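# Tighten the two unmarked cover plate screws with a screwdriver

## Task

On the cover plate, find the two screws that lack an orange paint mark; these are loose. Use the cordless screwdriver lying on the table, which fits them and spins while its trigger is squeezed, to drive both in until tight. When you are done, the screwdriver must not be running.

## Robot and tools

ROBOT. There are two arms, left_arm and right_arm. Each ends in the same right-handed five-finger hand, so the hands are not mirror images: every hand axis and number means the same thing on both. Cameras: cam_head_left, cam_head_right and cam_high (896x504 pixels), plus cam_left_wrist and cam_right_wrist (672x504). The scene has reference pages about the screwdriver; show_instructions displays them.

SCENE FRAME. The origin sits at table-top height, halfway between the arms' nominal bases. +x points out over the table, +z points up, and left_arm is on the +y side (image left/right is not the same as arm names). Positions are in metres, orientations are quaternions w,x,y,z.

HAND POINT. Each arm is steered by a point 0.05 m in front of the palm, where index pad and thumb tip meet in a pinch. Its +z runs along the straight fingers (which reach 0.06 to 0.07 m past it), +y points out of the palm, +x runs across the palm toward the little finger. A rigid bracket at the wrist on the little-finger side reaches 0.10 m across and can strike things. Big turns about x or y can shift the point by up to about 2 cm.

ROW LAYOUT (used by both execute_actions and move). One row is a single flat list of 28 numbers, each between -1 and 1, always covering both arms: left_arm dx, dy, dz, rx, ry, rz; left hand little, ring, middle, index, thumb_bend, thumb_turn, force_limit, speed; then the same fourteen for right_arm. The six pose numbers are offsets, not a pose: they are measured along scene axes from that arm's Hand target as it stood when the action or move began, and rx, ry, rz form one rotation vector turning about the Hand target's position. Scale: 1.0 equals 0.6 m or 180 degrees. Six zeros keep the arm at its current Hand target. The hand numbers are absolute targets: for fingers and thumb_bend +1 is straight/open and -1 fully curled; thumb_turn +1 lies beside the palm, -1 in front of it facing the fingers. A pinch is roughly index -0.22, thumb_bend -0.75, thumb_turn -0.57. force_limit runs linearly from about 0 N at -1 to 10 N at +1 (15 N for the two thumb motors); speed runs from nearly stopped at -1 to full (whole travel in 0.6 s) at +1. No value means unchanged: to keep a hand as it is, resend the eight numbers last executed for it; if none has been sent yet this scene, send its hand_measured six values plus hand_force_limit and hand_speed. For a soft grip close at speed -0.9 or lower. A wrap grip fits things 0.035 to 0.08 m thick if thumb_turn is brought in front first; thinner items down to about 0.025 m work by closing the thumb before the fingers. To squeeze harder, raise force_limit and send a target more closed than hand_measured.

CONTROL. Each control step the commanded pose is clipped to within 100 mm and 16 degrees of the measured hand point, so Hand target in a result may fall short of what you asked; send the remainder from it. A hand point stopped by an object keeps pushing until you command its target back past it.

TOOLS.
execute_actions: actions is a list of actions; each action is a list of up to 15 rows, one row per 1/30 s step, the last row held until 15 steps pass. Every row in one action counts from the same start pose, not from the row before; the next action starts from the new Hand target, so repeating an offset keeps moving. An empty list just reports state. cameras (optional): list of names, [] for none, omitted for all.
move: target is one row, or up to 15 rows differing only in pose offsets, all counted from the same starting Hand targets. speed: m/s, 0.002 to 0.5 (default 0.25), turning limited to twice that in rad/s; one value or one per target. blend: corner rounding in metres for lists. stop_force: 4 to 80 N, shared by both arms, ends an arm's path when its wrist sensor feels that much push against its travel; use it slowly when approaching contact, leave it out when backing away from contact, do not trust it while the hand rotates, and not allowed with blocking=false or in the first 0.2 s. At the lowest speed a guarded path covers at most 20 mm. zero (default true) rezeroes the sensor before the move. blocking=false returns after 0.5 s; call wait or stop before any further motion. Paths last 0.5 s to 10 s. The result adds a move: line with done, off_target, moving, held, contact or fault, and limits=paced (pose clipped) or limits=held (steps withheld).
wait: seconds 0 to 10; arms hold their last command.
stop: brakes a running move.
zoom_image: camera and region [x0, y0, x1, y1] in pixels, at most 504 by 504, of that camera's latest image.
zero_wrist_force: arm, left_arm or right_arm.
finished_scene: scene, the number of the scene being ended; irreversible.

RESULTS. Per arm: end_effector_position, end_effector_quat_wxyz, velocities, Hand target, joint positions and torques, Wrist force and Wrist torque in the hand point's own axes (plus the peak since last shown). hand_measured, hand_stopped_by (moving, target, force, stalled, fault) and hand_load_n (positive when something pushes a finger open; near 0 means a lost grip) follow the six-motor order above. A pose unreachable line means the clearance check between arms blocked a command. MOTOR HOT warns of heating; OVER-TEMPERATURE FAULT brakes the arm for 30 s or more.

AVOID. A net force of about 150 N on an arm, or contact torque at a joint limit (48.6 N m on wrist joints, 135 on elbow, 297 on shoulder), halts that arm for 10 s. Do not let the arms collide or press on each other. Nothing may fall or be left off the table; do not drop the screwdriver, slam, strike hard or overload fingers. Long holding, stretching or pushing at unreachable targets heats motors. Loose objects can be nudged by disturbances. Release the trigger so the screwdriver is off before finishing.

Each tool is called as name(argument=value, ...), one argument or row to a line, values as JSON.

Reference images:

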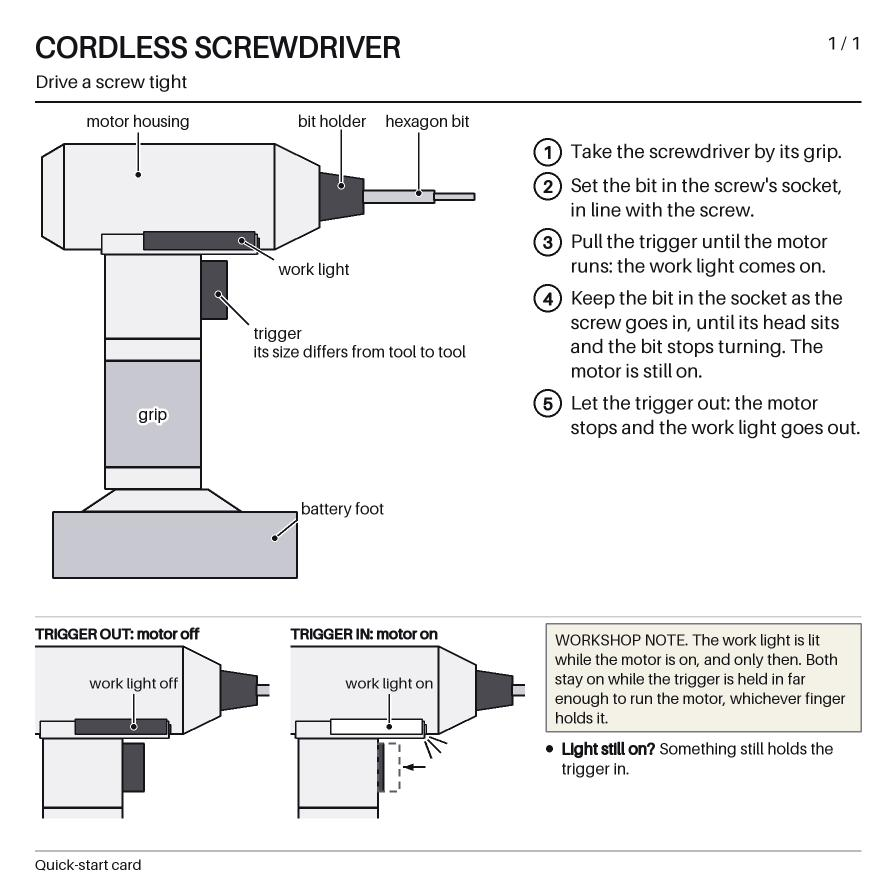

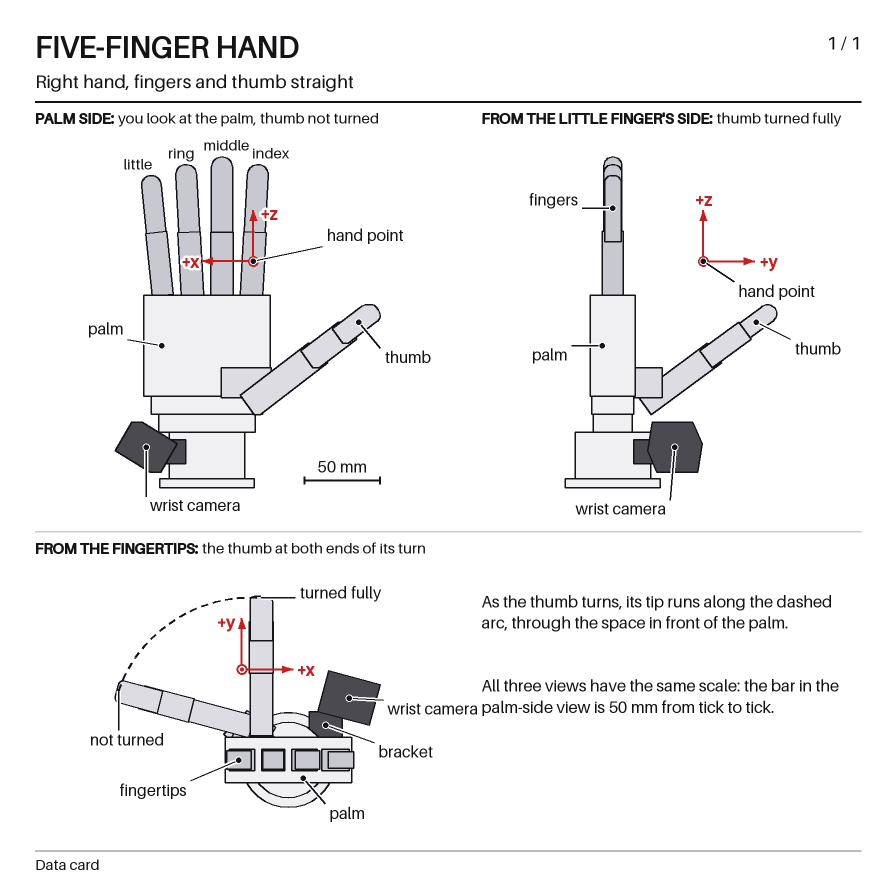

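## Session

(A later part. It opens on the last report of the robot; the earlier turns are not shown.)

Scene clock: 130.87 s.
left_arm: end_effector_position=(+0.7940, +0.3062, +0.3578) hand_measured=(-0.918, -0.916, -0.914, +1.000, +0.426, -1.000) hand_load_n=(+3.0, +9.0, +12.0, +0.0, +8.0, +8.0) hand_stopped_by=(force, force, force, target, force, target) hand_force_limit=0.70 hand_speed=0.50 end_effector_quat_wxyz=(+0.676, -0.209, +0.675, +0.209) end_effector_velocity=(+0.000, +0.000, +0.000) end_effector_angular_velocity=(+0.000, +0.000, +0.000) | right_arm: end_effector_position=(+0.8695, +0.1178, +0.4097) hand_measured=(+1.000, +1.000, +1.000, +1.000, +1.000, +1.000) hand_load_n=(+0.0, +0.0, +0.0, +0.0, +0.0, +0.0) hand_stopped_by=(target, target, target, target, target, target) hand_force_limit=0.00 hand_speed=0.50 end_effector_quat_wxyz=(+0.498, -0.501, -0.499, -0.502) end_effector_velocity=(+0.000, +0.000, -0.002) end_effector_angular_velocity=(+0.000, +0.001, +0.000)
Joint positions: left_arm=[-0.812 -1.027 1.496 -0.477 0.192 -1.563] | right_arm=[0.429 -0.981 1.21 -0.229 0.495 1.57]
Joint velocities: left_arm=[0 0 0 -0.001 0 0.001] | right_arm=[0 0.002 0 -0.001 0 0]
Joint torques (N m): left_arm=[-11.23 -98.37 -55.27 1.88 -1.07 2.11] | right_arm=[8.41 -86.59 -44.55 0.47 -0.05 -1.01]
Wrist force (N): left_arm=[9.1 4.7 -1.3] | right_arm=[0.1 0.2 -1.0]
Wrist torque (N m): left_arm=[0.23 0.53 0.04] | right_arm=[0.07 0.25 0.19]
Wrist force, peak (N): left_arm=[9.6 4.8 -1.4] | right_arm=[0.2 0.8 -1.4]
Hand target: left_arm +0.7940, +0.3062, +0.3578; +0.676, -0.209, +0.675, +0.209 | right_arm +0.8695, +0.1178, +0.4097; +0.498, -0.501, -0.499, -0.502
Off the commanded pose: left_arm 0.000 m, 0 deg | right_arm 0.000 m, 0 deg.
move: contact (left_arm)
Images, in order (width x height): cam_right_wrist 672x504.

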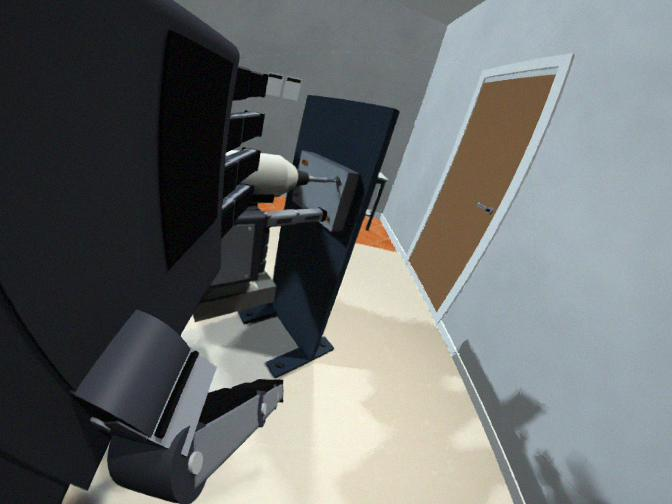

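move(
  target=[
    [0,0,-0.005,0,0,0,-1,-1,-1,1,-1,-1,0.7,0.5,0,0,0,0,0,0,1,1,1,1,1,1,0,0.5],
    [-0.0081,-0.00588,-0.005,0,0,0,-1,-1,-1,1,-1,-1,0.7,0.5,0,0,0,0,0,0,1,1,1,1,1,1,0,0.5],
    [-0.01124,-0.00156,0.0028,0,0,0,-1,-1,-1,1,-1,-1,0.7,0.5,0,0,0,0,0,0,1,1,1,1,1,1,0,0.5],
    [-0.00314,0.00432,0.0028,0,0,0,-1,-1,-1,1,-1,-1,0.7,0.5,0,0,0,0,0,0,1,1,1,1,1,1,0,0.5],
  ],
  speed=0.015,
  cameras=["cam_right_wrist"],
)

zoom_image(
  camera="cam_right_wrist",
  region=[328, 169, 349, 187],
)

move(
  target=[0.0059,-0.0081,0,0,0,0,-1,-1,-1,1,-1,-1,0.7,0.5,0,0,0,0,0,0,1,1,1,1,1,1,0,0.5],
  speed=0.004,
  stop_force=4,
  cameras=["cam_right_wrist"],
)

zoom_image(
  camera="cam_right_wrist",
  region=[328, 169, 349, 187],
)

Scene clock: 133.30 s.
left_arm: end_effector_position=(+0.7922, +0.3089, +0.3596) hand_measured=(-0.918, -0.916, -0.914, +1.000, +0.426, -1.000) hand_load_n=(+3.5, +9.5, +12.5, +0.0, +8.0, +8.0) hand_stopped_by=(force, force, force, target, force, target) hand_force_limit=0.70 hand_speed=0.50 end_effector_quat_wxyz=(+0.676, -0.209, +0.675, +0.209) end_effector_velocity=(+0.000, -0.001, +0.000) end_effector_angular_velocity=(+0.001, +0.000, -0.001) | right_arm: end_effector_position=(+0.8695, +0.1178, +0.4097) hand_measured=(+1.000, +1.000, +1.000, +1.000, +1.000, +1.000) hand_load_n=(+0.0, +0.0, +0.0, +0.0, +0.0, +0.0) hand_stopped_by=(target, target, target, target, target, target) hand_force_limit=0.00 hand_speed=0.50 end_effector_quat_wxyz=(+0.498, -0.501, -0.499, -0.502) end_effector_velocity=(+0.000, +0.000, +0.001) end_effector_angular_velocity=(+0.001, -0.002, +0.000)
Joint positions: left_arm=[-0.811 -1.032 1.501 -0.478 0.193 -1.563] | right_arm=[0.429 -0.981 1.21 -0.229 0.495 1.57]
Joint velocities: left_arm=[-0.001 0 0 0 0 0] | right_arm=[0 0 0 -0.001 0 0]
Joint torques (N m): left_arm=[-13.01 -70.34 -50.28 2.65 -0.44 -3.63] | right_arm=[7.22 -87.76 -44 0.42 0.14 -0.73]
Wrist force (N): left_arm=[5.1 2.4 -0.3] | right_arm=[0.0 0.4 -1.1]
Wrist torque (N m): left_arm=[0.42 0.16 0.03] | right_arm=[0.11 0.27 0.19]
Wrist force, peak (N): left_arm=[9.4 5.3 -1.5] | right_arm=[0.0 0.2 -1.4]
Hand target: left_arm +0.7921, +0.3088, +0.3595; +0.676, -0.209, +0.675, +0.209 | right_arm +0.8695, +0.1178, +0.4097; +0.498, -0.501, -0.499, -0.502
Off the commanded pose: left_arm 0.000 m, 0 deg | right_arm 0.000 m, 0 deg.
move: done
Images, in order (width x height): cam_right_wrist 672x504.

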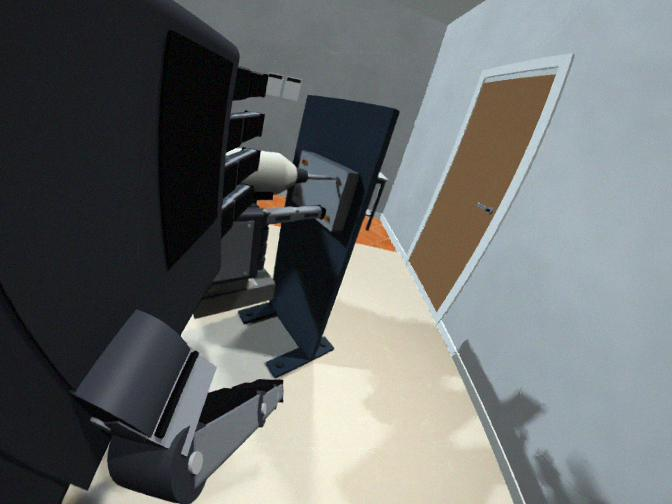

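Scaled by 24.000 from the camera's 672x504 image, which has a finer 960x720 frame.

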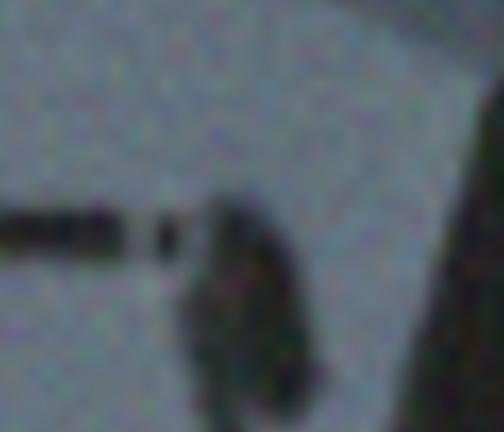

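Scene clock: 134.90 s.
left_arm: end_effector_position=(+0.7932, +0.3073, +0.3595) hand_measured=(-0.918, -0.916, -0.914, +1.000, +0.426, -1.000) hand_load_n=(+3.5, +9.5, +13.0, +0.0, +8.0, +8.0) hand_stopped_by=(force, force, force, target, force, target) hand_force_limit=0.70 hand_speed=0.50 end_effector_quat_wxyz=(+0.676, -0.209, +0.675, +0.209) end_effector_velocity=(+0.000, -0.001, +0.000) end_effector_angular_velocity=(-0.001, -0.001, -0.001) | right_arm: end_effector_position=(+0.8695, +0.1178, +0.4097) hand_measured=(+1.000, +1.000, +1.000, +1.000, +1.000, +1.000) hand_load_n=(+0.0, +0.0, +0.0, +0.0, +0.0, +0.0) hand_stopped_by=(target, target, target, target, target, target) hand_force_limit=0.00 hand_speed=0.50 end_effector_quat_wxyz=(+0.498, -0.501, -0.499, -0.502) end_effector_velocity=(+0.000, +0.000, +0.001) end_effector_angular_velocity=(+0.000, +0.000, +0.000)
Joint positions: left_arm=[-0.812 -1.03 1.497 -0.476 0.192 -1.563] | right_arm=[0.429 -0.981 1.21 -0.229 0.495 1.57]
Joint velocities: left_arm=[-0.001 0 0 -0.001 0 0] | right_arm=[0 -0.001 0 0 0 0]
Joint torques (N m): left_arm=[3.99 -101 -31.98 -3.81 1.78 -2.87] | right_arm=[6.02 -86.4 -43.5 0.27 0.01 -0.71]
Wrist force (N): left_arm=[6.0 5.5 -0.5] | right_arm=[0.4 0.5 -1.0]
Wrist torque (N m): left_arm=[0.22 0.29 -0.04] | right_arm=[0.11 0.20 0.22]
Wrist force, peak (N): left_arm=[6.4 6.4 -1.0] | right_arm=[-0.3 0.7 -1.2]
Hand target: left_arm +0.7932, +0.3073, +0.3595; +0.676, -0.209, +0.675, +0.209 | right_arm +0.8695, +0.1178, +0.4097; +0.498, -0.501, -0.499, -0.502
Off the commanded pose: left_arm 0.004 m, 0 deg | right_arm 0.000 m, 0 deg.
move: contact (left_arm)
Images, in order (width x height): cam_right_wrist 672x504.

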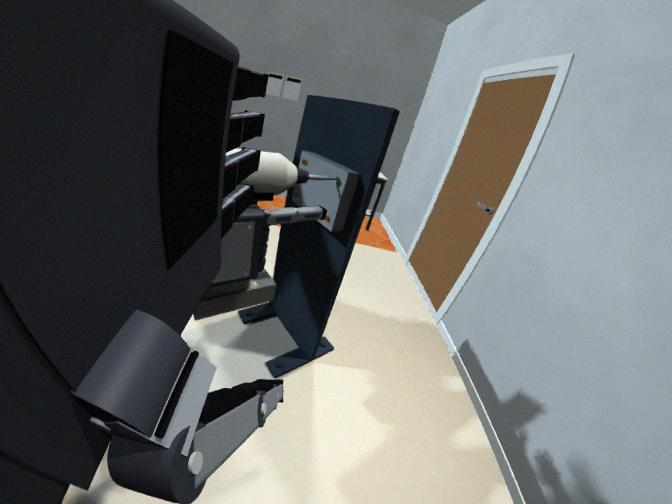

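Scaled by 24.000 from the camera's 672x504 image, which has a finer 960x720 frame.

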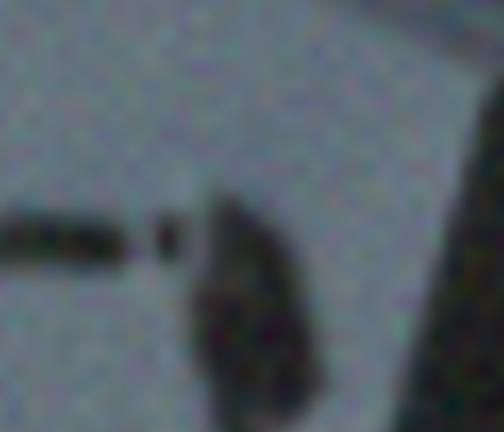

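move(
  target=[
    [-0.0029,0.004,0,0,0,0,-1,-1,-1,1,-1,-1,0.7,0.5,0,0,0,0,0,0,1,1,1,1,1,1,0,0.5],
    [-0.011,-0.00188,0,0,0,0,-1,-1,-1,1,-1,-1,0.7,0.5,0,0,0,0,0,0,1,1,1,1,1,1,0,0.5],
    [0.00223,-0.02011,0,0,0,0,-1,-1,-1,1,-1,-1,0.7,0.5,0,0,0,0,0,0,1,1,1,1,1,1,0,0.5],
    [0.01033,-0.01423,0,0,0,0,-1,-1,-1,1,-1,-1,0.7,0.5,0,0,0,0,0,0,1,1,1,1,1,1,0,0.5],
  ],
  speed=0.02,
  cameras=["cam_right_wrist"],
)

move(
  target=[-0.0069,0.00945,0,0,0,0,-1,-1,-1,1,-1,-1,0.7,0.5,0,0,0,0,0,0,1,1,1,1,1,1,0,0.5],
  speed=0.004,
  stop_force=4,
  cameras=["cam_right_wrist"],
)

zoom_image(
  camera="cam_right_wrist",
  region=[328, 169, 349, 187],
)

Scene clock: 137.03 s.
left_arm: end_effector_position=(+0.7996, +0.2988, +0.3595) hand_measured=(-0.918, -0.916, -0.914, +1.000, +0.426, -1.000) hand_load_n=(+4.0, +9.5, +13.0, +0.0, +8.0, +8.0) hand_stopped_by=(force, force, force, target, force, target) hand_force_limit=0.70 hand_speed=0.50 end_effector_quat_wxyz=(+0.676, -0.209, +0.675, +0.209) end_effector_velocity=(+0.000, -0.001, +0.000) end_effector_angular_velocity=(-0.001, -0.001, +0.000) | right_arm: end_effector_position=(+0.8695, +0.1178, +0.4097) hand_measured=(+1.000, +1.000, +1.000, +1.000, +1.000, +1.000) hand_load_n=(-0.5, +0.0, +0.0, +0.0, +0.0, +0.0) hand_stopped_by=(target, target, target, target, target, target) hand_force_limit=0.00 hand_speed=0.50 end_effector_quat_wxyz=(+0.498, -0.501, -0.499, -0.502) end_effector_velocity=(+0.001, +0.000, -0.002) end_effector_angular_velocity=(-0.001, +0.001, +0.000)
Joint positions: left_arm=[-0.814 -1.015 1.473 -0.467 0.19 -1.563] | right_arm=[0.429 -0.981 1.21 -0.229 0.495 1.57]
Joint velocities: left_arm=[-0.001 0 0 0 -0.001 -0.001] | right_arm=[0 0.002 0 -0.001 0 0]
Joint torques (N m): left_arm=[-9.47 -76.73 -46.35 2.71 -0.54 -3.12] | right_arm=[5.16 -86.44 -43.27 0.11 -0.01 -0.47]
Wrist force (N): left_arm=[5.6 2.7 -0.9] | right_arm=[0.1 0.7 -0.9]
Wrist torque (N m): left_arm=[0.51 0.12 0.07] | right_arm=[0.13 0.24 0.21]
Wrist force, peak (N): left_arm=[6.5 5.5 -0.6] | right_arm=[-0.1 0.7 -1.2]
Hand target: left_arm +0.7994, +0.2987, +0.3595; +0.676, -0.209, +0.675, +0.209 | right_arm +0.8695, +0.1178, +0.4097; +0.498, -0.501, -0.499, -0.502
Off the commanded pose: left_arm 0.000 m, 0 deg | right_arm 0.000 m, 0 deg.
move: done
Images, in order (width x height): cam_right_wrist 672x504.

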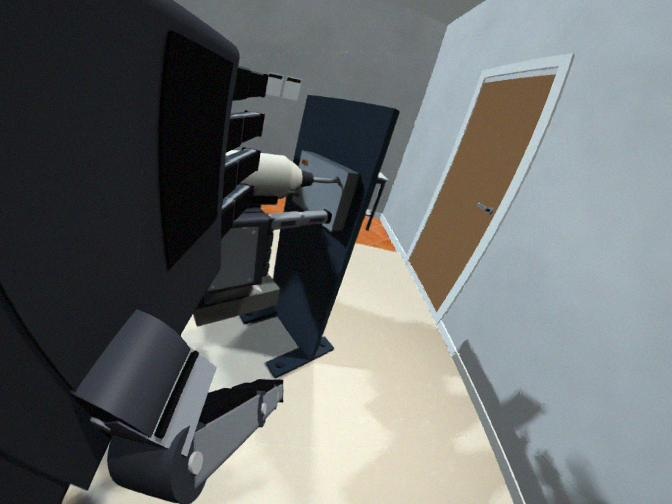

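Scene clock: 139.27 s.
left_arm: end_effector_position=(+0.7968, +0.3025, +0.3595) hand_measured=(-0.918, -0.916, -0.914, +1.000, +0.426, -1.000) hand_load_n=(+2.0, +8.0, +11.5, +0.5, +8.5, +7.5) hand_stopped_by=(force, force, force, target, force, target) hand_force_limit=0.70 hand_speed=0.50 end_effector_quat_wxyz=(+0.676, -0.209, +0.675, +0.209) end_effector_velocity=(+0.000, +0.001, -0.001) end_effector_angular_velocity=(-0.002, -0.001, +0.001) | right_arm: end_effector_position=(+0.8695, +0.1178, +0.4097) hand_measured=(+1.000, +1.000, +1.000, +1.000, +1.000, +1.000) hand_load_n=(+0.0, +0.0, +0.0, +0.0, +0.0, +0.0) hand_stopped_by=(target, target, target, target, target, target) hand_force_limit=0.00 hand_speed=0.50 end_effector_quat_wxyz=(+0.498, -0.501, -0.499, -0.502) end_effector_velocity=(+0.000, +0.000, -0.001) end_effector_angular_velocity=(+0.000, +0.001, +0.000)
Joint positions: left_arm=[-0.813 -1.021 1.484 -0.471 0.191 -1.563] | right_arm=[0.429 -0.981 1.21 -0.229 0.495 1.57]
Joint velocities: left_arm=[0.001 0 0 0.001 0 -0.004] | right_arm=[0 0.001 0 0 0 0]
Joint torques (N m): left_arm=[-3.57 -66.1 -52.96 2.88 -2.13 -0.15] | right_arm=[3.89 -87.04 -42.91 0 0.11 -0.28]
Wrist force (N): left_arm=[6.4 -0.5 -1.0] | right_arm=[0.1 0.4 -0.9]
Wrist torque (N m): left_arm=[0.81 0.22 0.20] | right_arm=[0.09 0.23 0.20]
Wrist force, peak (N): left_arm=[6.7 -1.3 -1.4] | right_arm=[0.0 0.7 -1.2]
Hand target: left_arm +0.7967, +0.3024, +0.3595; +0.676, -0.209, +0.675, +0.209 | right_arm +0.8695, +0.1178, +0.4097; +0.498, -0.501, -0.499, -0.502
Off the commanded pose: left_arm 0.002 m, 0 deg | right_arm 0.000 m, 0 deg.
move: contact (left_arm)
Images, in order (width x height): cam_right_wrist 672x504.

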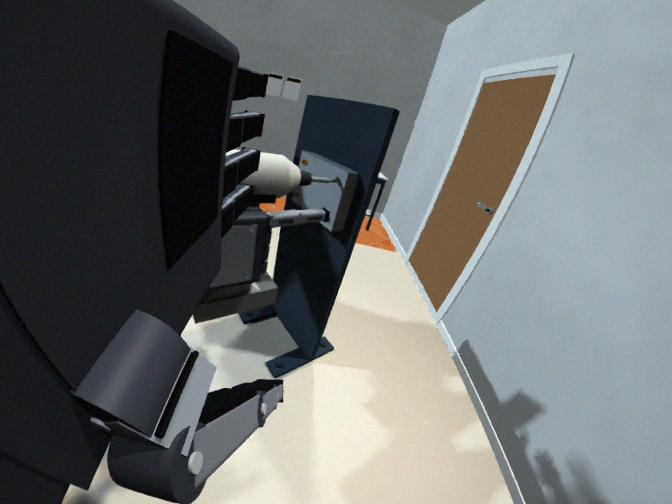

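Scaled by 24.000 from the camera's 672x504 image, which has a finer 960x720 frame.

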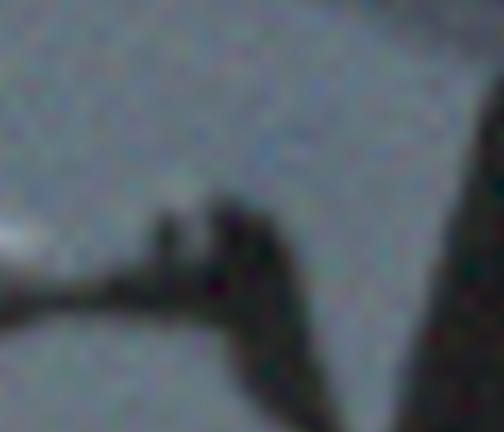

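move(
  target=[
    [0.00196,-0.0027,0,0,0,0,-1,-1,-1,1,-1,-1,0.7,0.5,0,0,0,0,0,0,1,1,1,1,1,1,0,0.5],
    [-0.00614,-0.00858,0,0,0,0,-1,-1,-1,1,-1,-1,0.7,0.5,0,0,0,0,0,0,1,1,1,1,1,1,0,0.5],
    [-0.01094,-0.00196,0.0015,0,0,0,-1,-1,-1,1,-1,-1,0.7,0.5,0,0,0,0,0,0,1,1,1,1,1,1,0,0.5],
  ],
  speed=0.02,
  cameras=["cam_right_wrist"],
)

zoom_image(
  camera="cam_right_wrist",
  region=[328, 169, 349, 187],
)

move(
  target=[0.0081,0.00588,0,0,0,0,-1,-1,-1,-1,-1,-1,0.7,0,0,0,0,0,0,0,1,1,1,1,1,1,0,0.5],
  speed=0.004,
  stop_force=4,
  cameras=["cam_right_wrist"],
)

zoom_image(
  camera="cam_right_wrist",
  region=[328, 169, 349, 187],
)

Scene clock: 140.80 s.
left_arm: end_effector_position=(+0.7900, +0.3013, +0.3604) hand_measured=(-0.918, -0.916, -0.914, +1.000, +0.426, -1.000) hand_load_n=(+2.0, +8.0, +11.0, +0.0, +8.5, +7.5) hand_stopped_by=(force, force, force, target, force, target) hand_force_limit=0.70 hand_speed=0.50 end_effector_quat_wxyz=(+0.676, -0.209, +0.675, +0.209) end_effector_velocity=(+0.000, -0.001, +0.000) end_effector_angular_velocity=(+0.001, +0.000, -0.001) | right_arm: end_effector_position=(+0.8695, +0.1178, +0.4097) hand_measured=(+1.000, +1.000, +1.000, +1.000, +1.000, +1.000) hand_load_n=(+0.0, +0.0, +0.0, +0.0, +0.0, +0.0) hand_stopped_by=(target, target, target, target, target, target) hand_force_limit=0.00 hand_speed=0.50 end_effector_quat_wxyz=(+0.498, -0.501, -0.499, -0.502) end_effector_velocity=(+0.000, +0.000, +0.001) end_effector_angular_velocity=(+0.000, +0.000, +0.000)
Joint positions: left_arm=[-0.82 -1.029 1.495 -0.474 0.184 -1.563] | right_arm=[0.429 -0.981 1.21 -0.229 0.495 1.57]
Joint velocities: left_arm=[0 0 -0.001 0 0 0.001] | right_arm=[0 -0.001 0 0.001 0 0]
Joint torques (N m): left_arm=[7.44 -65.45 -53.37 -3.71 2.46 2.98] | right_arm=[3.74 -86.76 -42.11 0 0.08 0]
Wrist force (N): left_arm=[5.5 2.4 -0.8] | right_arm=[0.0 0.2 -0.5]
Wrist torque (N m): left_arm=[0.44 0.12 0.06] | right_arm=[0.05 0.24 0.19]
Wrist force, peak (N): left_arm=[7.0 0.1 -1.4] | right_arm=[-0.3 0.8 -1.1]
Hand target: left_arm +0.7902, +0.3013, +0.3604; +0.676, -0.209, +0.675, +0.209 | right_arm +0.8695, +0.1178, +0.4097; +0.498, -0.501, -0.499, -0.502
Off the commanded pose: left_arm 0.000 m, 0 deg | right_arm 0.000 m, 0 deg.
move: done
Images, in order (width x height): cam_right_wrist 672x504.

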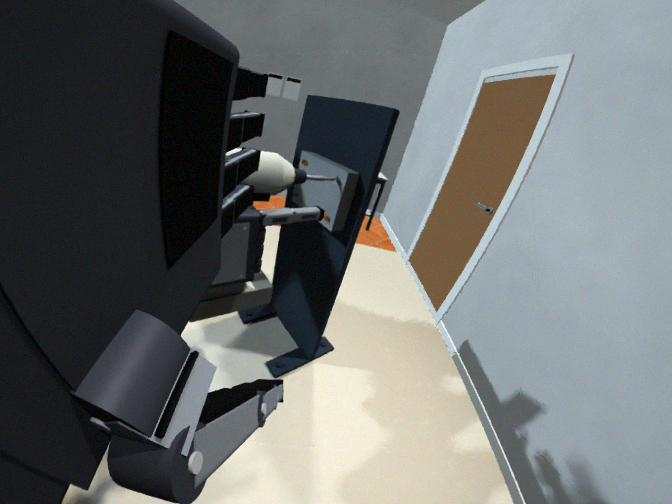

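Scaled by 24.000 from the camera's 672x504 image, which has a finer 960x720 frame.

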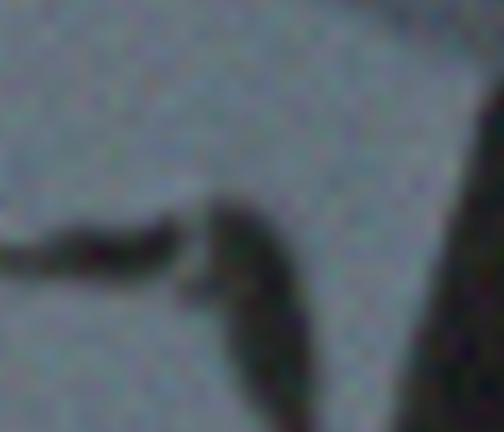

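Scene clock: 142.50 s.
left_arm: end_effector_position=(+0.7919, +0.3025, +0.3604) hand_measured=(-0.918, -0.916, -0.914, -0.826, +0.426, -1.000) hand_load_n=(+3.0, +8.5, +10.5, +8.0, +8.5, +6.5) hand_stopped_by=(force, force, force, force, force, target) hand_force_limit=0.70 hand_speed=0.00 end_effector_quat_wxyz=(+0.676, -0.209, +0.675, +0.209) end_effector_velocity=(+0.000, +0.000, +0.000) end_effector_angular_velocity=(+0.000, +0.000, -0.001) | right_arm: end_effector_position=(+0.8695, +0.1178, +0.4097) hand_measured=(+1.000, +1.000, +1.000, +1.000, +1.000, +1.000) hand_load_n=(+0.0, +0.0, +0.0, +0.0, +0.0, +0.0) hand_stopped_by=(target, target, target, target, target, target) hand_force_limit=0.00 hand_speed=0.50 end_effector_quat_wxyz=(+0.498, -0.501, -0.499, -0.502) end_effector_velocity=(+0.000, +0.000, -0.001) end_effector_angular_velocity=(+0.000, +0.001, +0.000)
Joint positions: left_arm=[-0.817 -1.028 1.493 -0.473 0.187 -1.563] | right_arm=[0.429 -0.981 1.21 -0.229 0.495 1.57]
Joint velocities: left_arm=[0 0 0 0 0 0] | right_arm=[0 0.001 0 0 0 0]
Joint torques (N m): left_arm=[-10.25 -97.25 -29.32 -4.04 -1.89 1.83] | right_arm=[2.46 -87.08 -41.93 -0.17 0.14 -0.06]
Wrist force (N): left_arm=[5.1 3.0 -3.1] | right_arm=[0.2 0.1 -1.1]
Wrist torque (N m): left_arm=[0.50 -0.01 0.03] | right_arm=[0.05 0.23 0.20]
Wrist force, peak (N): left_arm=[6.5 2.3 -7.6] | right_arm=[0.1 0.3 -1.4]
Hand target: left_arm +0.7919, +0.3025, +0.3604; +0.676, -0.209, +0.675, +0.209 | right_arm +0.8695, +0.1178, +0.4097; +0.498, -0.501, -0.499, -0.502
Off the commanded pose: left_arm 0.004 m, 0 deg | right_arm 0.000 m, 0 deg.
move: contact (left_arm)
Images, in order (width x height): cam_right_wrist 672x504.

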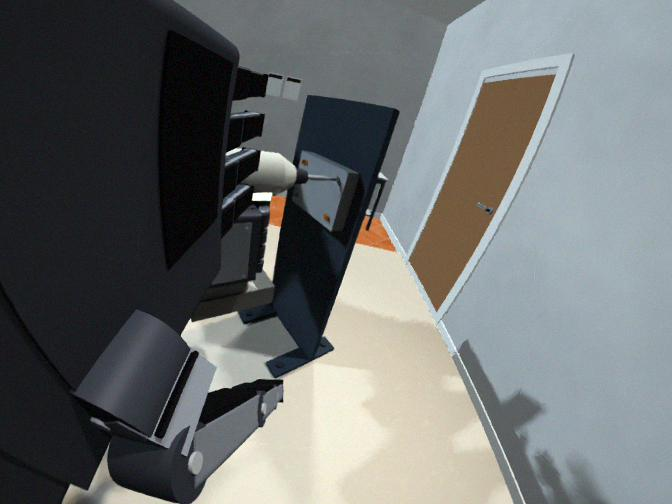

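Scaled by 24.000 from the camera's 672x504 image, which has a finer 960x720 frame.

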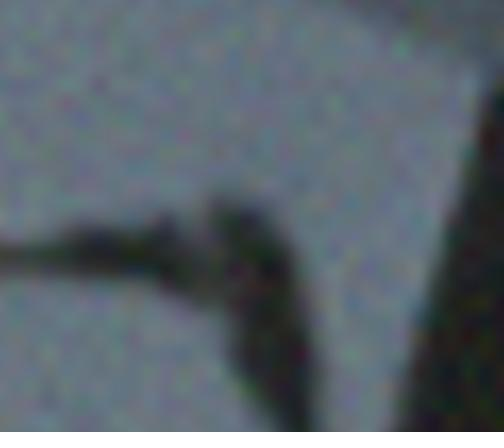

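wait(
  seconds=0,
  cameras=["cam_right_wrist"],
)

zoom_image(
  camera="cam_right_wrist",
  region=[320, 165, 355, 195],
)

Scene clock: 143.33 s.
left_arm: end_effector_position=(+0.7919, +0.3025, +0.3604) hand_measured=(-0.918, -0.916, -0.914, -0.826, +0.426, -1.000) hand_load_n=(+2.5, +8.5, +10.5, +8.0, +8.5, +6.5) hand_stopped_by=(force, force, force, force, force, target) hand_force_limit=0.70 hand_speed=0.00 end_effector_quat_wxyz=(+0.676, -0.209, +0.675, +0.209) end_effector_velocity=(+0.000, -0.001, +0.000) end_effector_angular_velocity=(-0.001, +0.000, -0.001) | right_arm: end_effector_position=(+0.8695, +0.1178, +0.4097) hand_measured=(+1.000, +1.000, +1.000, +1.000, +1.000, +1.000) hand_load_n=(+0.0, +0.0, +0.0, +0.0, +0.0, +0.0) hand_stopped_by=(target, target, target, target, target, target) hand_force_limit=0.00 hand_speed=0.50 end_effector_quat_wxyz=(+0.498, -0.501, -0.499, -0.502) end_effector_velocity=(+0.000, +0.000, +0.000) end_effector_angular_velocity=(+0.000, +0.000, +0.000)
Joint positions: left_arm=[-0.817 -1.028 1.493 -0.473 0.187 -1.563] | right_arm=[0.429 -0.981 1.21 -0.229 0.495 1.57]
Joint velocities: left_arm=[-0.001 0 0 0 0 -0.001] | right_arm=[0 0 0 0 0 0]
Joint torques (N m): left_arm=[-11.01 -99.22 -31.05 -4.09 -1.84 1.09] | right_arm=[2.87 -86.2 -42.05 -0.12 0 -0.03]
Wrist force (N): left_arm=[5.0 3.4 -2.8] | right_arm=[0.2 0.8 -1.1]
Wrist torque (N m): left_arm=[0.57 0.03 0.05] | right_arm=[0.18 0.23 0.22]
Wrist force, peak (N): left_arm=[5.3 3.2 -3.3] | right_arm=[-0.2 1.0 -1.0]
Hand target: left_arm +0.7919, +0.3025, +0.3604; +0.676, -0.209, +0.675, +0.209 | right_arm +0.8695, +0.1178, +0.4097; +0.498, -0.501, -0.499, -0.502
Off the commanded pose: left_arm 0.004 m, 0 deg | right_arm 0.000 m, 0 deg.
Images, in order (width x height): cam_right_wrist 672x504.

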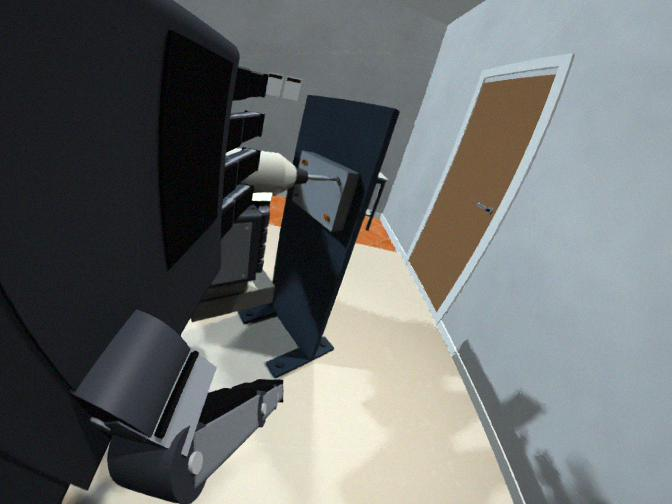

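Scaled by 14.400 from the camera's 672x504 image, which has a finer 960x720 frame.

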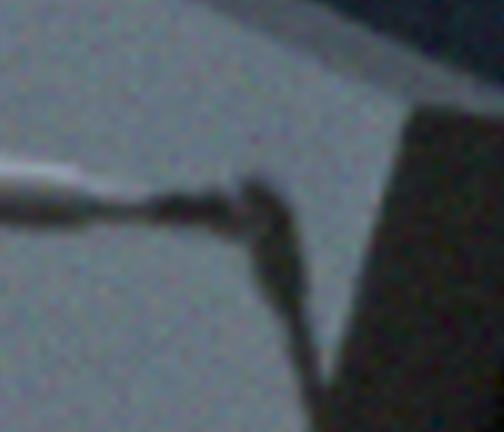

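move(
  target=[
    [0.00027,0.000196,0,0,0,0,-1,-1,-1,-1,-1,-1,0.7,0,0,0,0,0,0,0,1,1,1,1,1,1,0,0.5],
    [0.00027,0.000196,0.0045,0,0,0,-1,-1,-1,-1,-1,-1,0.7,0,0,0,0,0,0,0,1,1,1,1,1,1,0,0.5],
  ],
  speed=0.002,
  cameras=["cam_right_wrist"],
)

zoom_image(
  camera="cam_right_wrist",
  region=[320, 165, 355, 195],
)

Scene clock: 145.40 s.
left_arm: end_effector_position=(+0.7921, +0.3026, +0.3631) hand_measured=(-0.918, -0.916, -0.914, -0.826, +0.426, -1.000) hand_load_n=(+3.0, +8.5, +10.5, +8.0, +8.5, +6.0) hand_stopped_by=(force, force, force, force, force, target) hand_force_limit=0.70 hand_speed=0.00 end_effector_quat_wxyz=(+0.676, -0.209, +0.675, +0.209) end_effector_velocity=(+0.000, +0.000, +0.000) end_effector_angular_velocity=(-0.001, -0.001, +0.000) | right_arm: end_effector_position=(+0.8695, +0.1178, +0.4097) hand_measured=(+1.000, +1.000, +1.000, +1.000, +1.000, +1.000) hand_load_n=(+0.0, +0.0, +0.0, +0.0, +0.0, +0.0) hand_stopped_by=(target, target, target, target, target, target) hand_force_limit=0.00 hand_speed=0.50 end_effector_quat_wxyz=(+0.498, -0.501, -0.499, -0.502) end_effector_velocity=(+0.000, +0.000, +0.000) end_effector_angular_velocity=(+0.000, +0.000, +0.000)
Joint positions: left_arm=[-0.817 -1.03 1.491 -0.469 0.187 -1.563] | right_arm=[0.429 -0.981 1.21 -0.229 0.495 1.57]
Joint velocities: left_arm=[0 0 0 0 0 -0.001] | right_arm=[0 0 0 0 0 0]
Joint torques (N m): left_arm=[14.3 -96.91 -55.33 2.04 2.1 3.38] | right_arm=[1.36 -86.88 -41.2 -0.39 0.15 -0.09]
Wrist force (N): left_arm=[5.8 2.7 -8.7] | right_arm=[-0.1 0.4 -0.9]
Wrist torque (N m): left_arm=[0.69 -0.11 0.07] | right_arm=[0.09 0.28 0.18]
Wrist force, peak (N): left_arm=[6.0 3.6 -9.2] | right_arm=[-0.2 0.5 -1.2]
Hand target: left_arm +0.7921, +0.3026, +0.3631; +0.676, -0.209, +0.675, +0.209 | right_arm +0.8695, +0.1178, +0.4097; +0.498, -0.501, -0.499, -0.502
Off the commanded pose: left_arm 0.000 m, 0 deg | right_arm 0.000 m, 0 deg.
move: done
Images, in order (width x height): cam_right_wrist 672x504.

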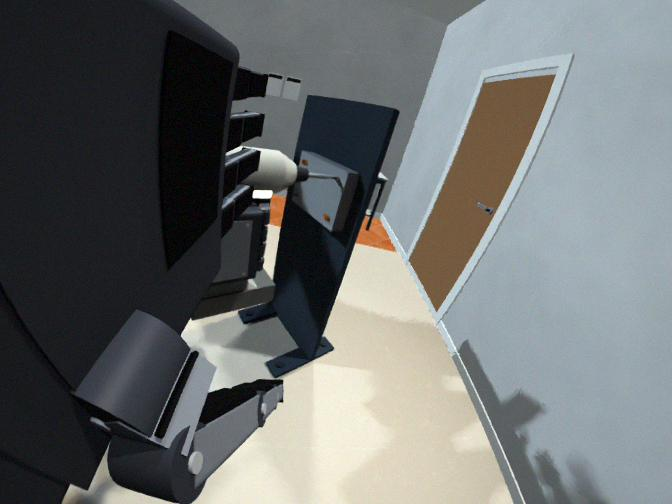

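Scaled by 14.400 from the camera's 672x504 image, which has a finer 960x720 frame.

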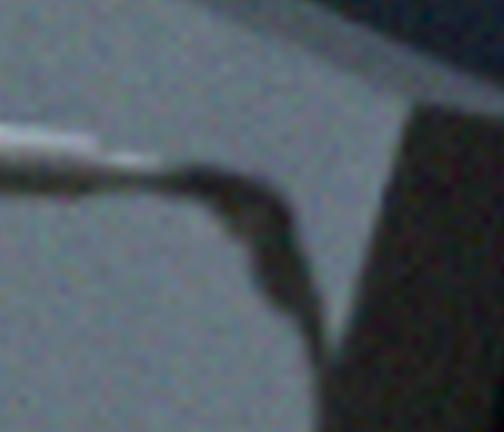

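move(
  target=[
    [-0.00135,-0.001,0,0,0,0,-1,-1,-1,-1,-1,-1,0.7,0,0,0,0.3,0,0,0,1,1,1,1,1,1,0,0.5],
    [-0.00135,-0.001,0,0,0,0,-1,-1,-1,-1,-1,-1,0.7,0,0.0152,0.2128,0.414,0,0,0,1,1,1,1,1,1,0,0.5],
  ],
  blend=[0.05,0],
)

zoom_image(
  camera="cam_right_wrist",
  region=[200, 280, 400, 430],
)

zoom_image(
  camera="cam_right_wrist",
  region=[276, 361, 297, 379],
)

Scene clock: 148.20 s.
left_arm: end_effector_position=(+0.7912, +0.3020, +0.3631) hand_measured=(-0.918, -0.916, -0.914, -0.826, +0.426, -1.000) hand_load_n=(+2.5, +8.5, +10.0, +8.0, +9.0, +6.0) hand_stopped_by=(force, force, force, force, force, target) hand_force_limit=0.70 hand_speed=0.00 end_effector_quat_wxyz=(+0.676, -0.209, +0.675, +0.209) end_effector_velocity=(+0.000, +0.000, +0.000) end_effector_angular_velocity=(+0.001, +0.001, +0.000) | right_arm: end_effector_position=(+0.8788, +0.2456, +0.6582) hand_measured=(+1.000, +1.000, +1.000, +1.000, +1.000, +1.000) hand_load_n=(+0.0, +0.0, +0.0, +0.0, +0.0, +0.0) hand_stopped_by=(target, target, target, target, target, target) hand_force_limit=0.00 hand_speed=0.50 end_effector_quat_wxyz=(+0.498, -0.501, -0.499, -0.502) end_effector_velocity=(+0.001, +0.000, -0.001) end_effector_angular_velocity=(+0.001, +0.001, +0.000)
Joint positions: left_arm=[-0.818 -1.03 1.492 -0.47 0.186 -1.563] | right_arm=[0.539 -0.697 0.274 0.424 0.605 1.569]
Joint velocities: left_arm=[0 0 0 0 0 0.001] | right_arm=[0 -0.001 0.004 -0.005 0 0.002]
Joint torques (N m): left_arm=[-15.94 -99.69 -31.29 -3.58 -1.9 3.88] | right_arm=[-2.18 -118.58 -32.83 -4.78 1.79 1.61]
Wrist force (N): left_arm=[5.6 2.6 -0.8] | right_arm=[0.0 0.4 -1.1]
Wrist torque (N m): left_arm=[0.49 0.11 0.06] | right_arm=[0.11 0.27 0.19]
Wrist force, peak (N): left_arm=[6.2 3.0 -9.4] | right_arm=[-2.7 0.4 -1.1]
Hand target: left_arm +0.7912, +0.3020, +0.3631; +0.676, -0.209, +0.675, +0.209 | right_arm +0.8788, +0.2456, +0.6582; +0.498, -0.501, -0.499, -0.502
Off the commanded pose: left_arm 0.000 m, 0 deg | right_arm 0.000 m, 0 deg.
move: done

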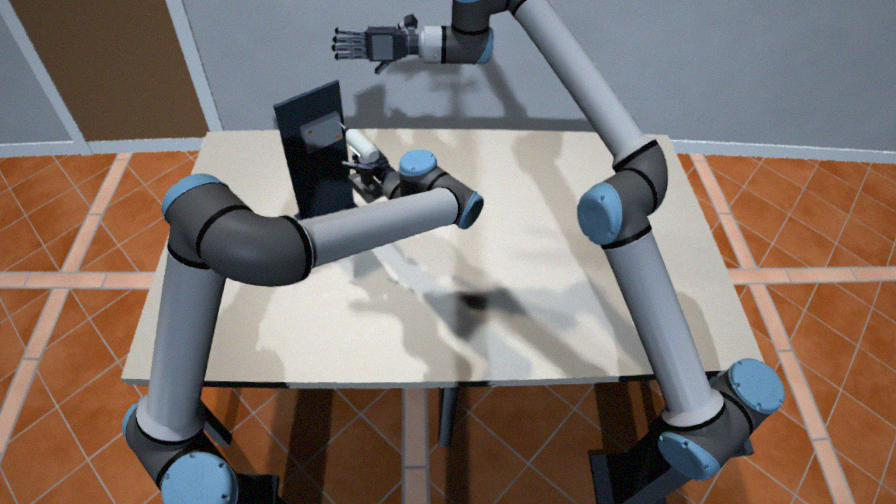

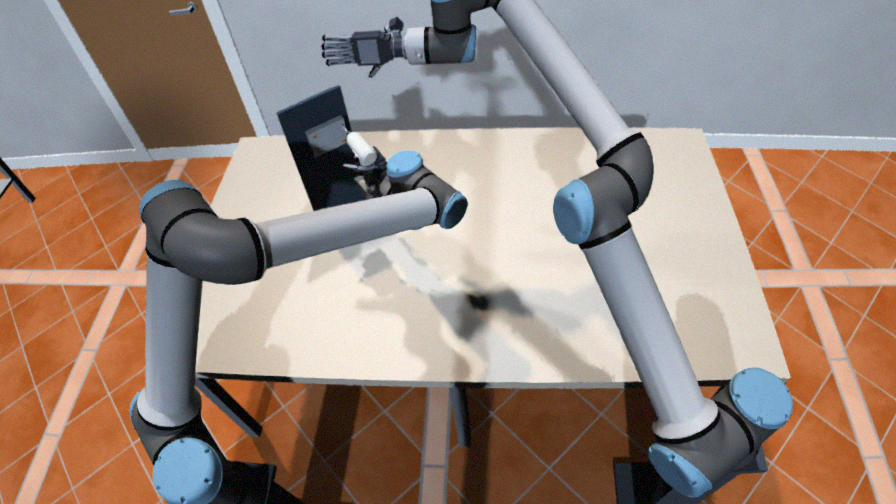

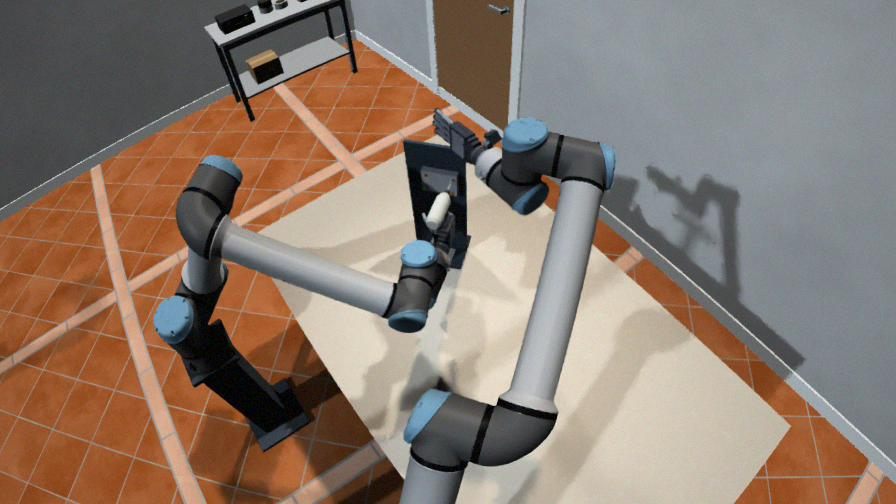

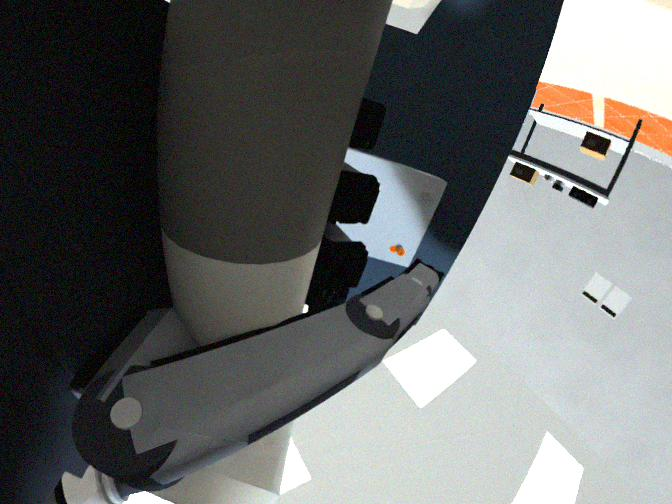

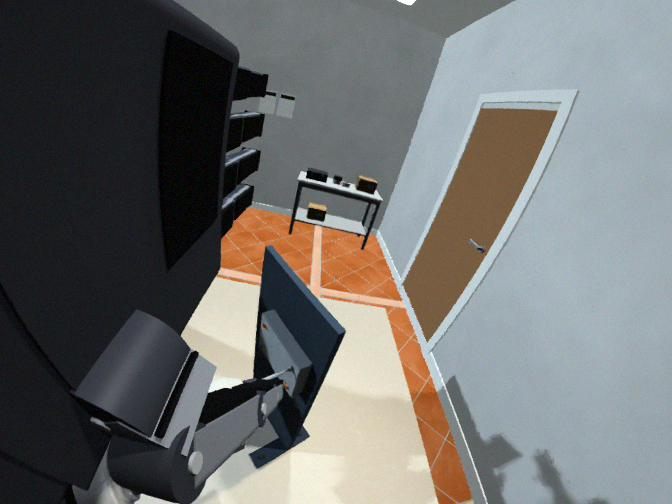

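Scaled by 2.520 from the camera's 672x504 image, which has a finer 960x720 frame.

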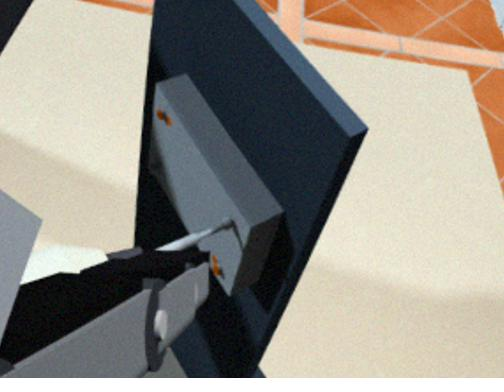

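Scaled by 24.000 from the camera's 672x504 image, which has a finer 960x720 frame.

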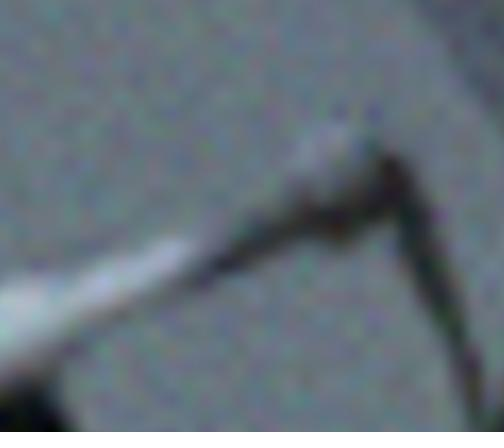

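move(
  target=[
    [0,0,0,0,0,0,-1,-1,-1,-1,-1,-1,0.7,0,-0.0155,-0.2130,-0.1142,0,0,0,-1,-1,-1,-1,1,1,0,0.5],
    [0,0,0,0,0,0,-1,-1,-1,-1,-1,-1,0.7,0,-0.0155,-0.2130,-0.4142,0,0,0,-1,-1,-1,-1,1,1,0,0.5],
  ],
  blend=[0.05,0],
  cameras=["cam_right_wrist"],
)

zoom_image(
  camera="cam_right_wrist",
  region=[320, 165, 355, 195],
)

Scene clock: 150.63 s.
left_arm: end_effector_position=(+0.7912, +0.3020, +0.3631) hand_measured=(-0.918, -0.916, -0.914, -0.826, +0.426, -1.000) hand_load_n=(+2.5, +8.5, +10.5, +8.0, +8.5, +6.5) hand_stopped_by=(force, force, force, force, force, target) hand_force_limit=0.70 hand_speed=0.00 end_effector_quat_wxyz=(+0.676, -0.209, +0.675, +0.209) end_effector_velocity=(+0.000, +0.000, +0.000) end_effector_angular_velocity=(+0.001, +0.001, +0.000) | right_arm: end_effector_position=(+0.8693, +0.1177, +0.4097) hand_measured=(-1.000, -1.000, -1.000, -1.000, +1.000, +1.000) hand_load_n=(+0.0, +0.0, +0.0, +0.0, +0.0, +0.0) hand_stopped_by=(target, target, target, target, target, target) hand_force_limit=0.00 hand_speed=0.50 end_effector_quat_wxyz=(+0.498, -0.501, -0.499, -0.502) end_effector_velocity=(-0.001, +0.000, +0.000) end_effector_angular_velocity=(-0.001, +0.001, +0.000)
Joint positions: left_arm=[-0.818 -1.03 1.492 -0.47 0.186 -1.563] | right_arm=[0.429 -0.982 1.211 -0.229 0.495 1.57]
Joint velocities: left_arm=[0 0 0 0 0 0.001] | right_arm=[0 0 0.001 0.001 0 0]
Joint torques (N m): left_arm=[-5.92 -100.98 -39.65 -2.52 -0.09 4] | right_arm=[15.08 -92.63 -36.97 -1.32 1.74 -1.88]
Wrist force (N): left_arm=[5.3 2.9 -0.5] | right_arm=[-0.1 0.9 -0.8]
Wrist torque (N m): left_arm=[0.50 0.13 0.06] | right_arm=[0.15 0.29 0.21]
Wrist force, peak (N): left_arm=[5.8 3.0 -0.6] | right_arm=[-2.8 0.0 -1.1]
Hand target: left_arm +0.7912, +0.3020, +0.3631; +0.676, -0.209, +0.675, +0.209 | right_arm +0.8693, +0.1177, +0.4096; +0.498, -0.501, -0.499, -0.502
Off the commanded pose: left_arm 0.000 m, 0 deg | right_arm 0.000 m, 0 deg.
move: done
Images, in order (width x height): cam_right_wrist 672x504.

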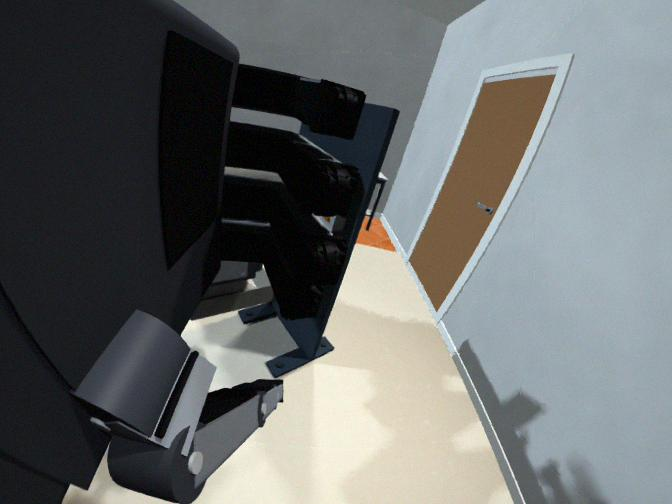

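Scaled by 14.400 from the camera's 672x504 image, which has a finer 960x720 frame.

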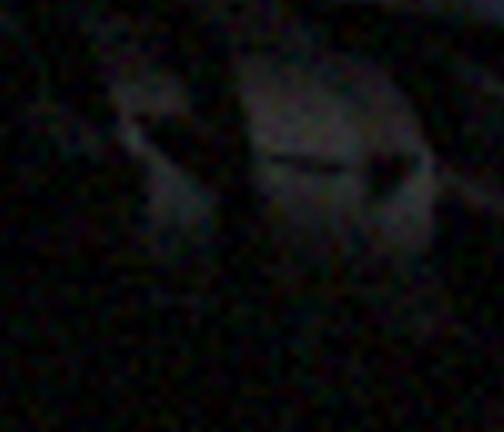

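move(
  target=[
    [0,0,0,0,0,0,-1,-1,-1,-1,-1,-1,0.7,0,0.0833,0,0,0,0,0,1,1,1,1,1,1,0,0.5],
    [0,0,0,0,0,0,-1,-1,-1,-1,-1,-1,0.7,0,0.0833,0.1,0,0,0,0,1,1,1,1,1,1,0,0.5],
  ],
  cameras=["cam_right_wrist","cam_high"],
)

Scene clock: 152.10 s.
left_arm: end_effector_position=(+0.7912, +0.3020, +0.3631) hand_measured=(-0.918, -0.916, -0.914, -0.826, +0.426, -1.000) hand_load_n=(+2.5, +8.5, +10.5, +8.0, +9.0, +6.0) hand_stopped_by=(force, force, force, force, force, target) hand_force_limit=0.70 hand_speed=0.00 end_effector_quat_wxyz=(+0.676, -0.209, +0.675, +0.209) end_effector_velocity=(+0.000, +0.001, +0.000) end_effector_angular_velocity=(+0.001, +0.000, +0.002) | right_arm: end_effector_position=(+0.9193, +0.1777, +0.4096) hand_measured=(+1.000, +1.000, +1.000, +1.000, +1.000, +1.000) hand_load_n=(+0.0, +0.0, +0.0, +0.0, +0.0, +0.0) hand_stopped_by=(target, target, target, target, target, target) hand_force_limit=0.00 hand_speed=0.50 end_effector_quat_wxyz=(+0.498, -0.501, -0.499, -0.502) end_effector_velocity=(+0.000, +0.000, +0.001) end_effector_angular_velocity=(+0.001, +0.000, +0.000)
Joint positions: left_arm=[-0.818 -1.03 1.492 -0.47 0.186 -1.563] | right_arm=[0.459 -0.841 0.976 -0.135 0.525 1.57]
Joint velocities: left_arm=[0.001 0 0 0 -0.001 0.001] | right_arm=[0 0 -0.001 0 0 0.001]
Joint torques (N m): left_arm=[-8.01 -91.46 -44.16 -1.99 0.36 4.18] | right_arm=[2.94 -97.54 -48.99 -3.77 1.39 0.78]
Wrist force (N): left_arm=[5.6 2.8 -0.4] | right_arm=[-0.2 0.5 -0.8]
Wrist torque (N m): left_arm=[0.49 0.09 0.08] | right_arm=[0.09 0.28 0.19]
Wrist force, peak (N): left_arm=[5.7 2.9 -1.0] | right_arm=[-0.2 1.5 -3.4]
Hand target: left_arm +0.7912, +0.3020, +0.3631; +0.676, -0.209, +0.675, +0.209 | right_arm +0.9193, +0.1778, +0.4096; +0.498, -0.501, -0.499, -0.502
Off the commanded pose: left_arm 0.000 m, 0 deg | right_arm 0.000 m, 0 deg.
move: done
Images, in order (width x height): cam_high 896x504, cam_right_wrist 672x504.

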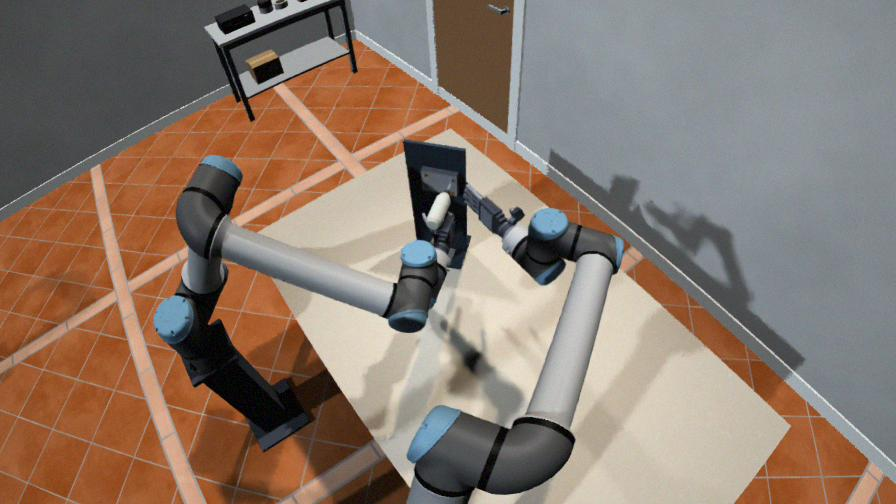

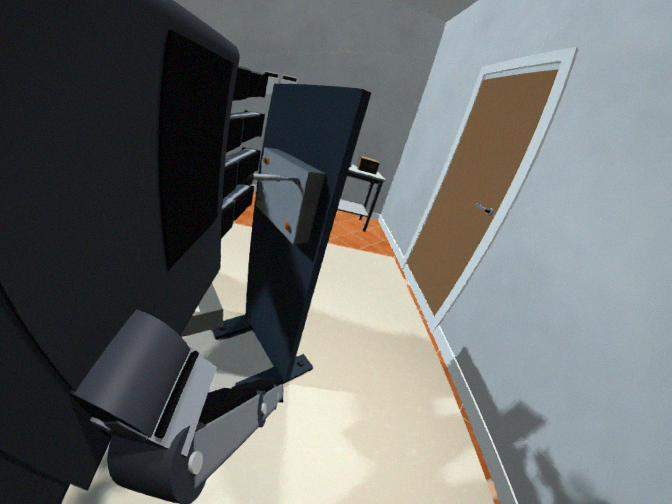

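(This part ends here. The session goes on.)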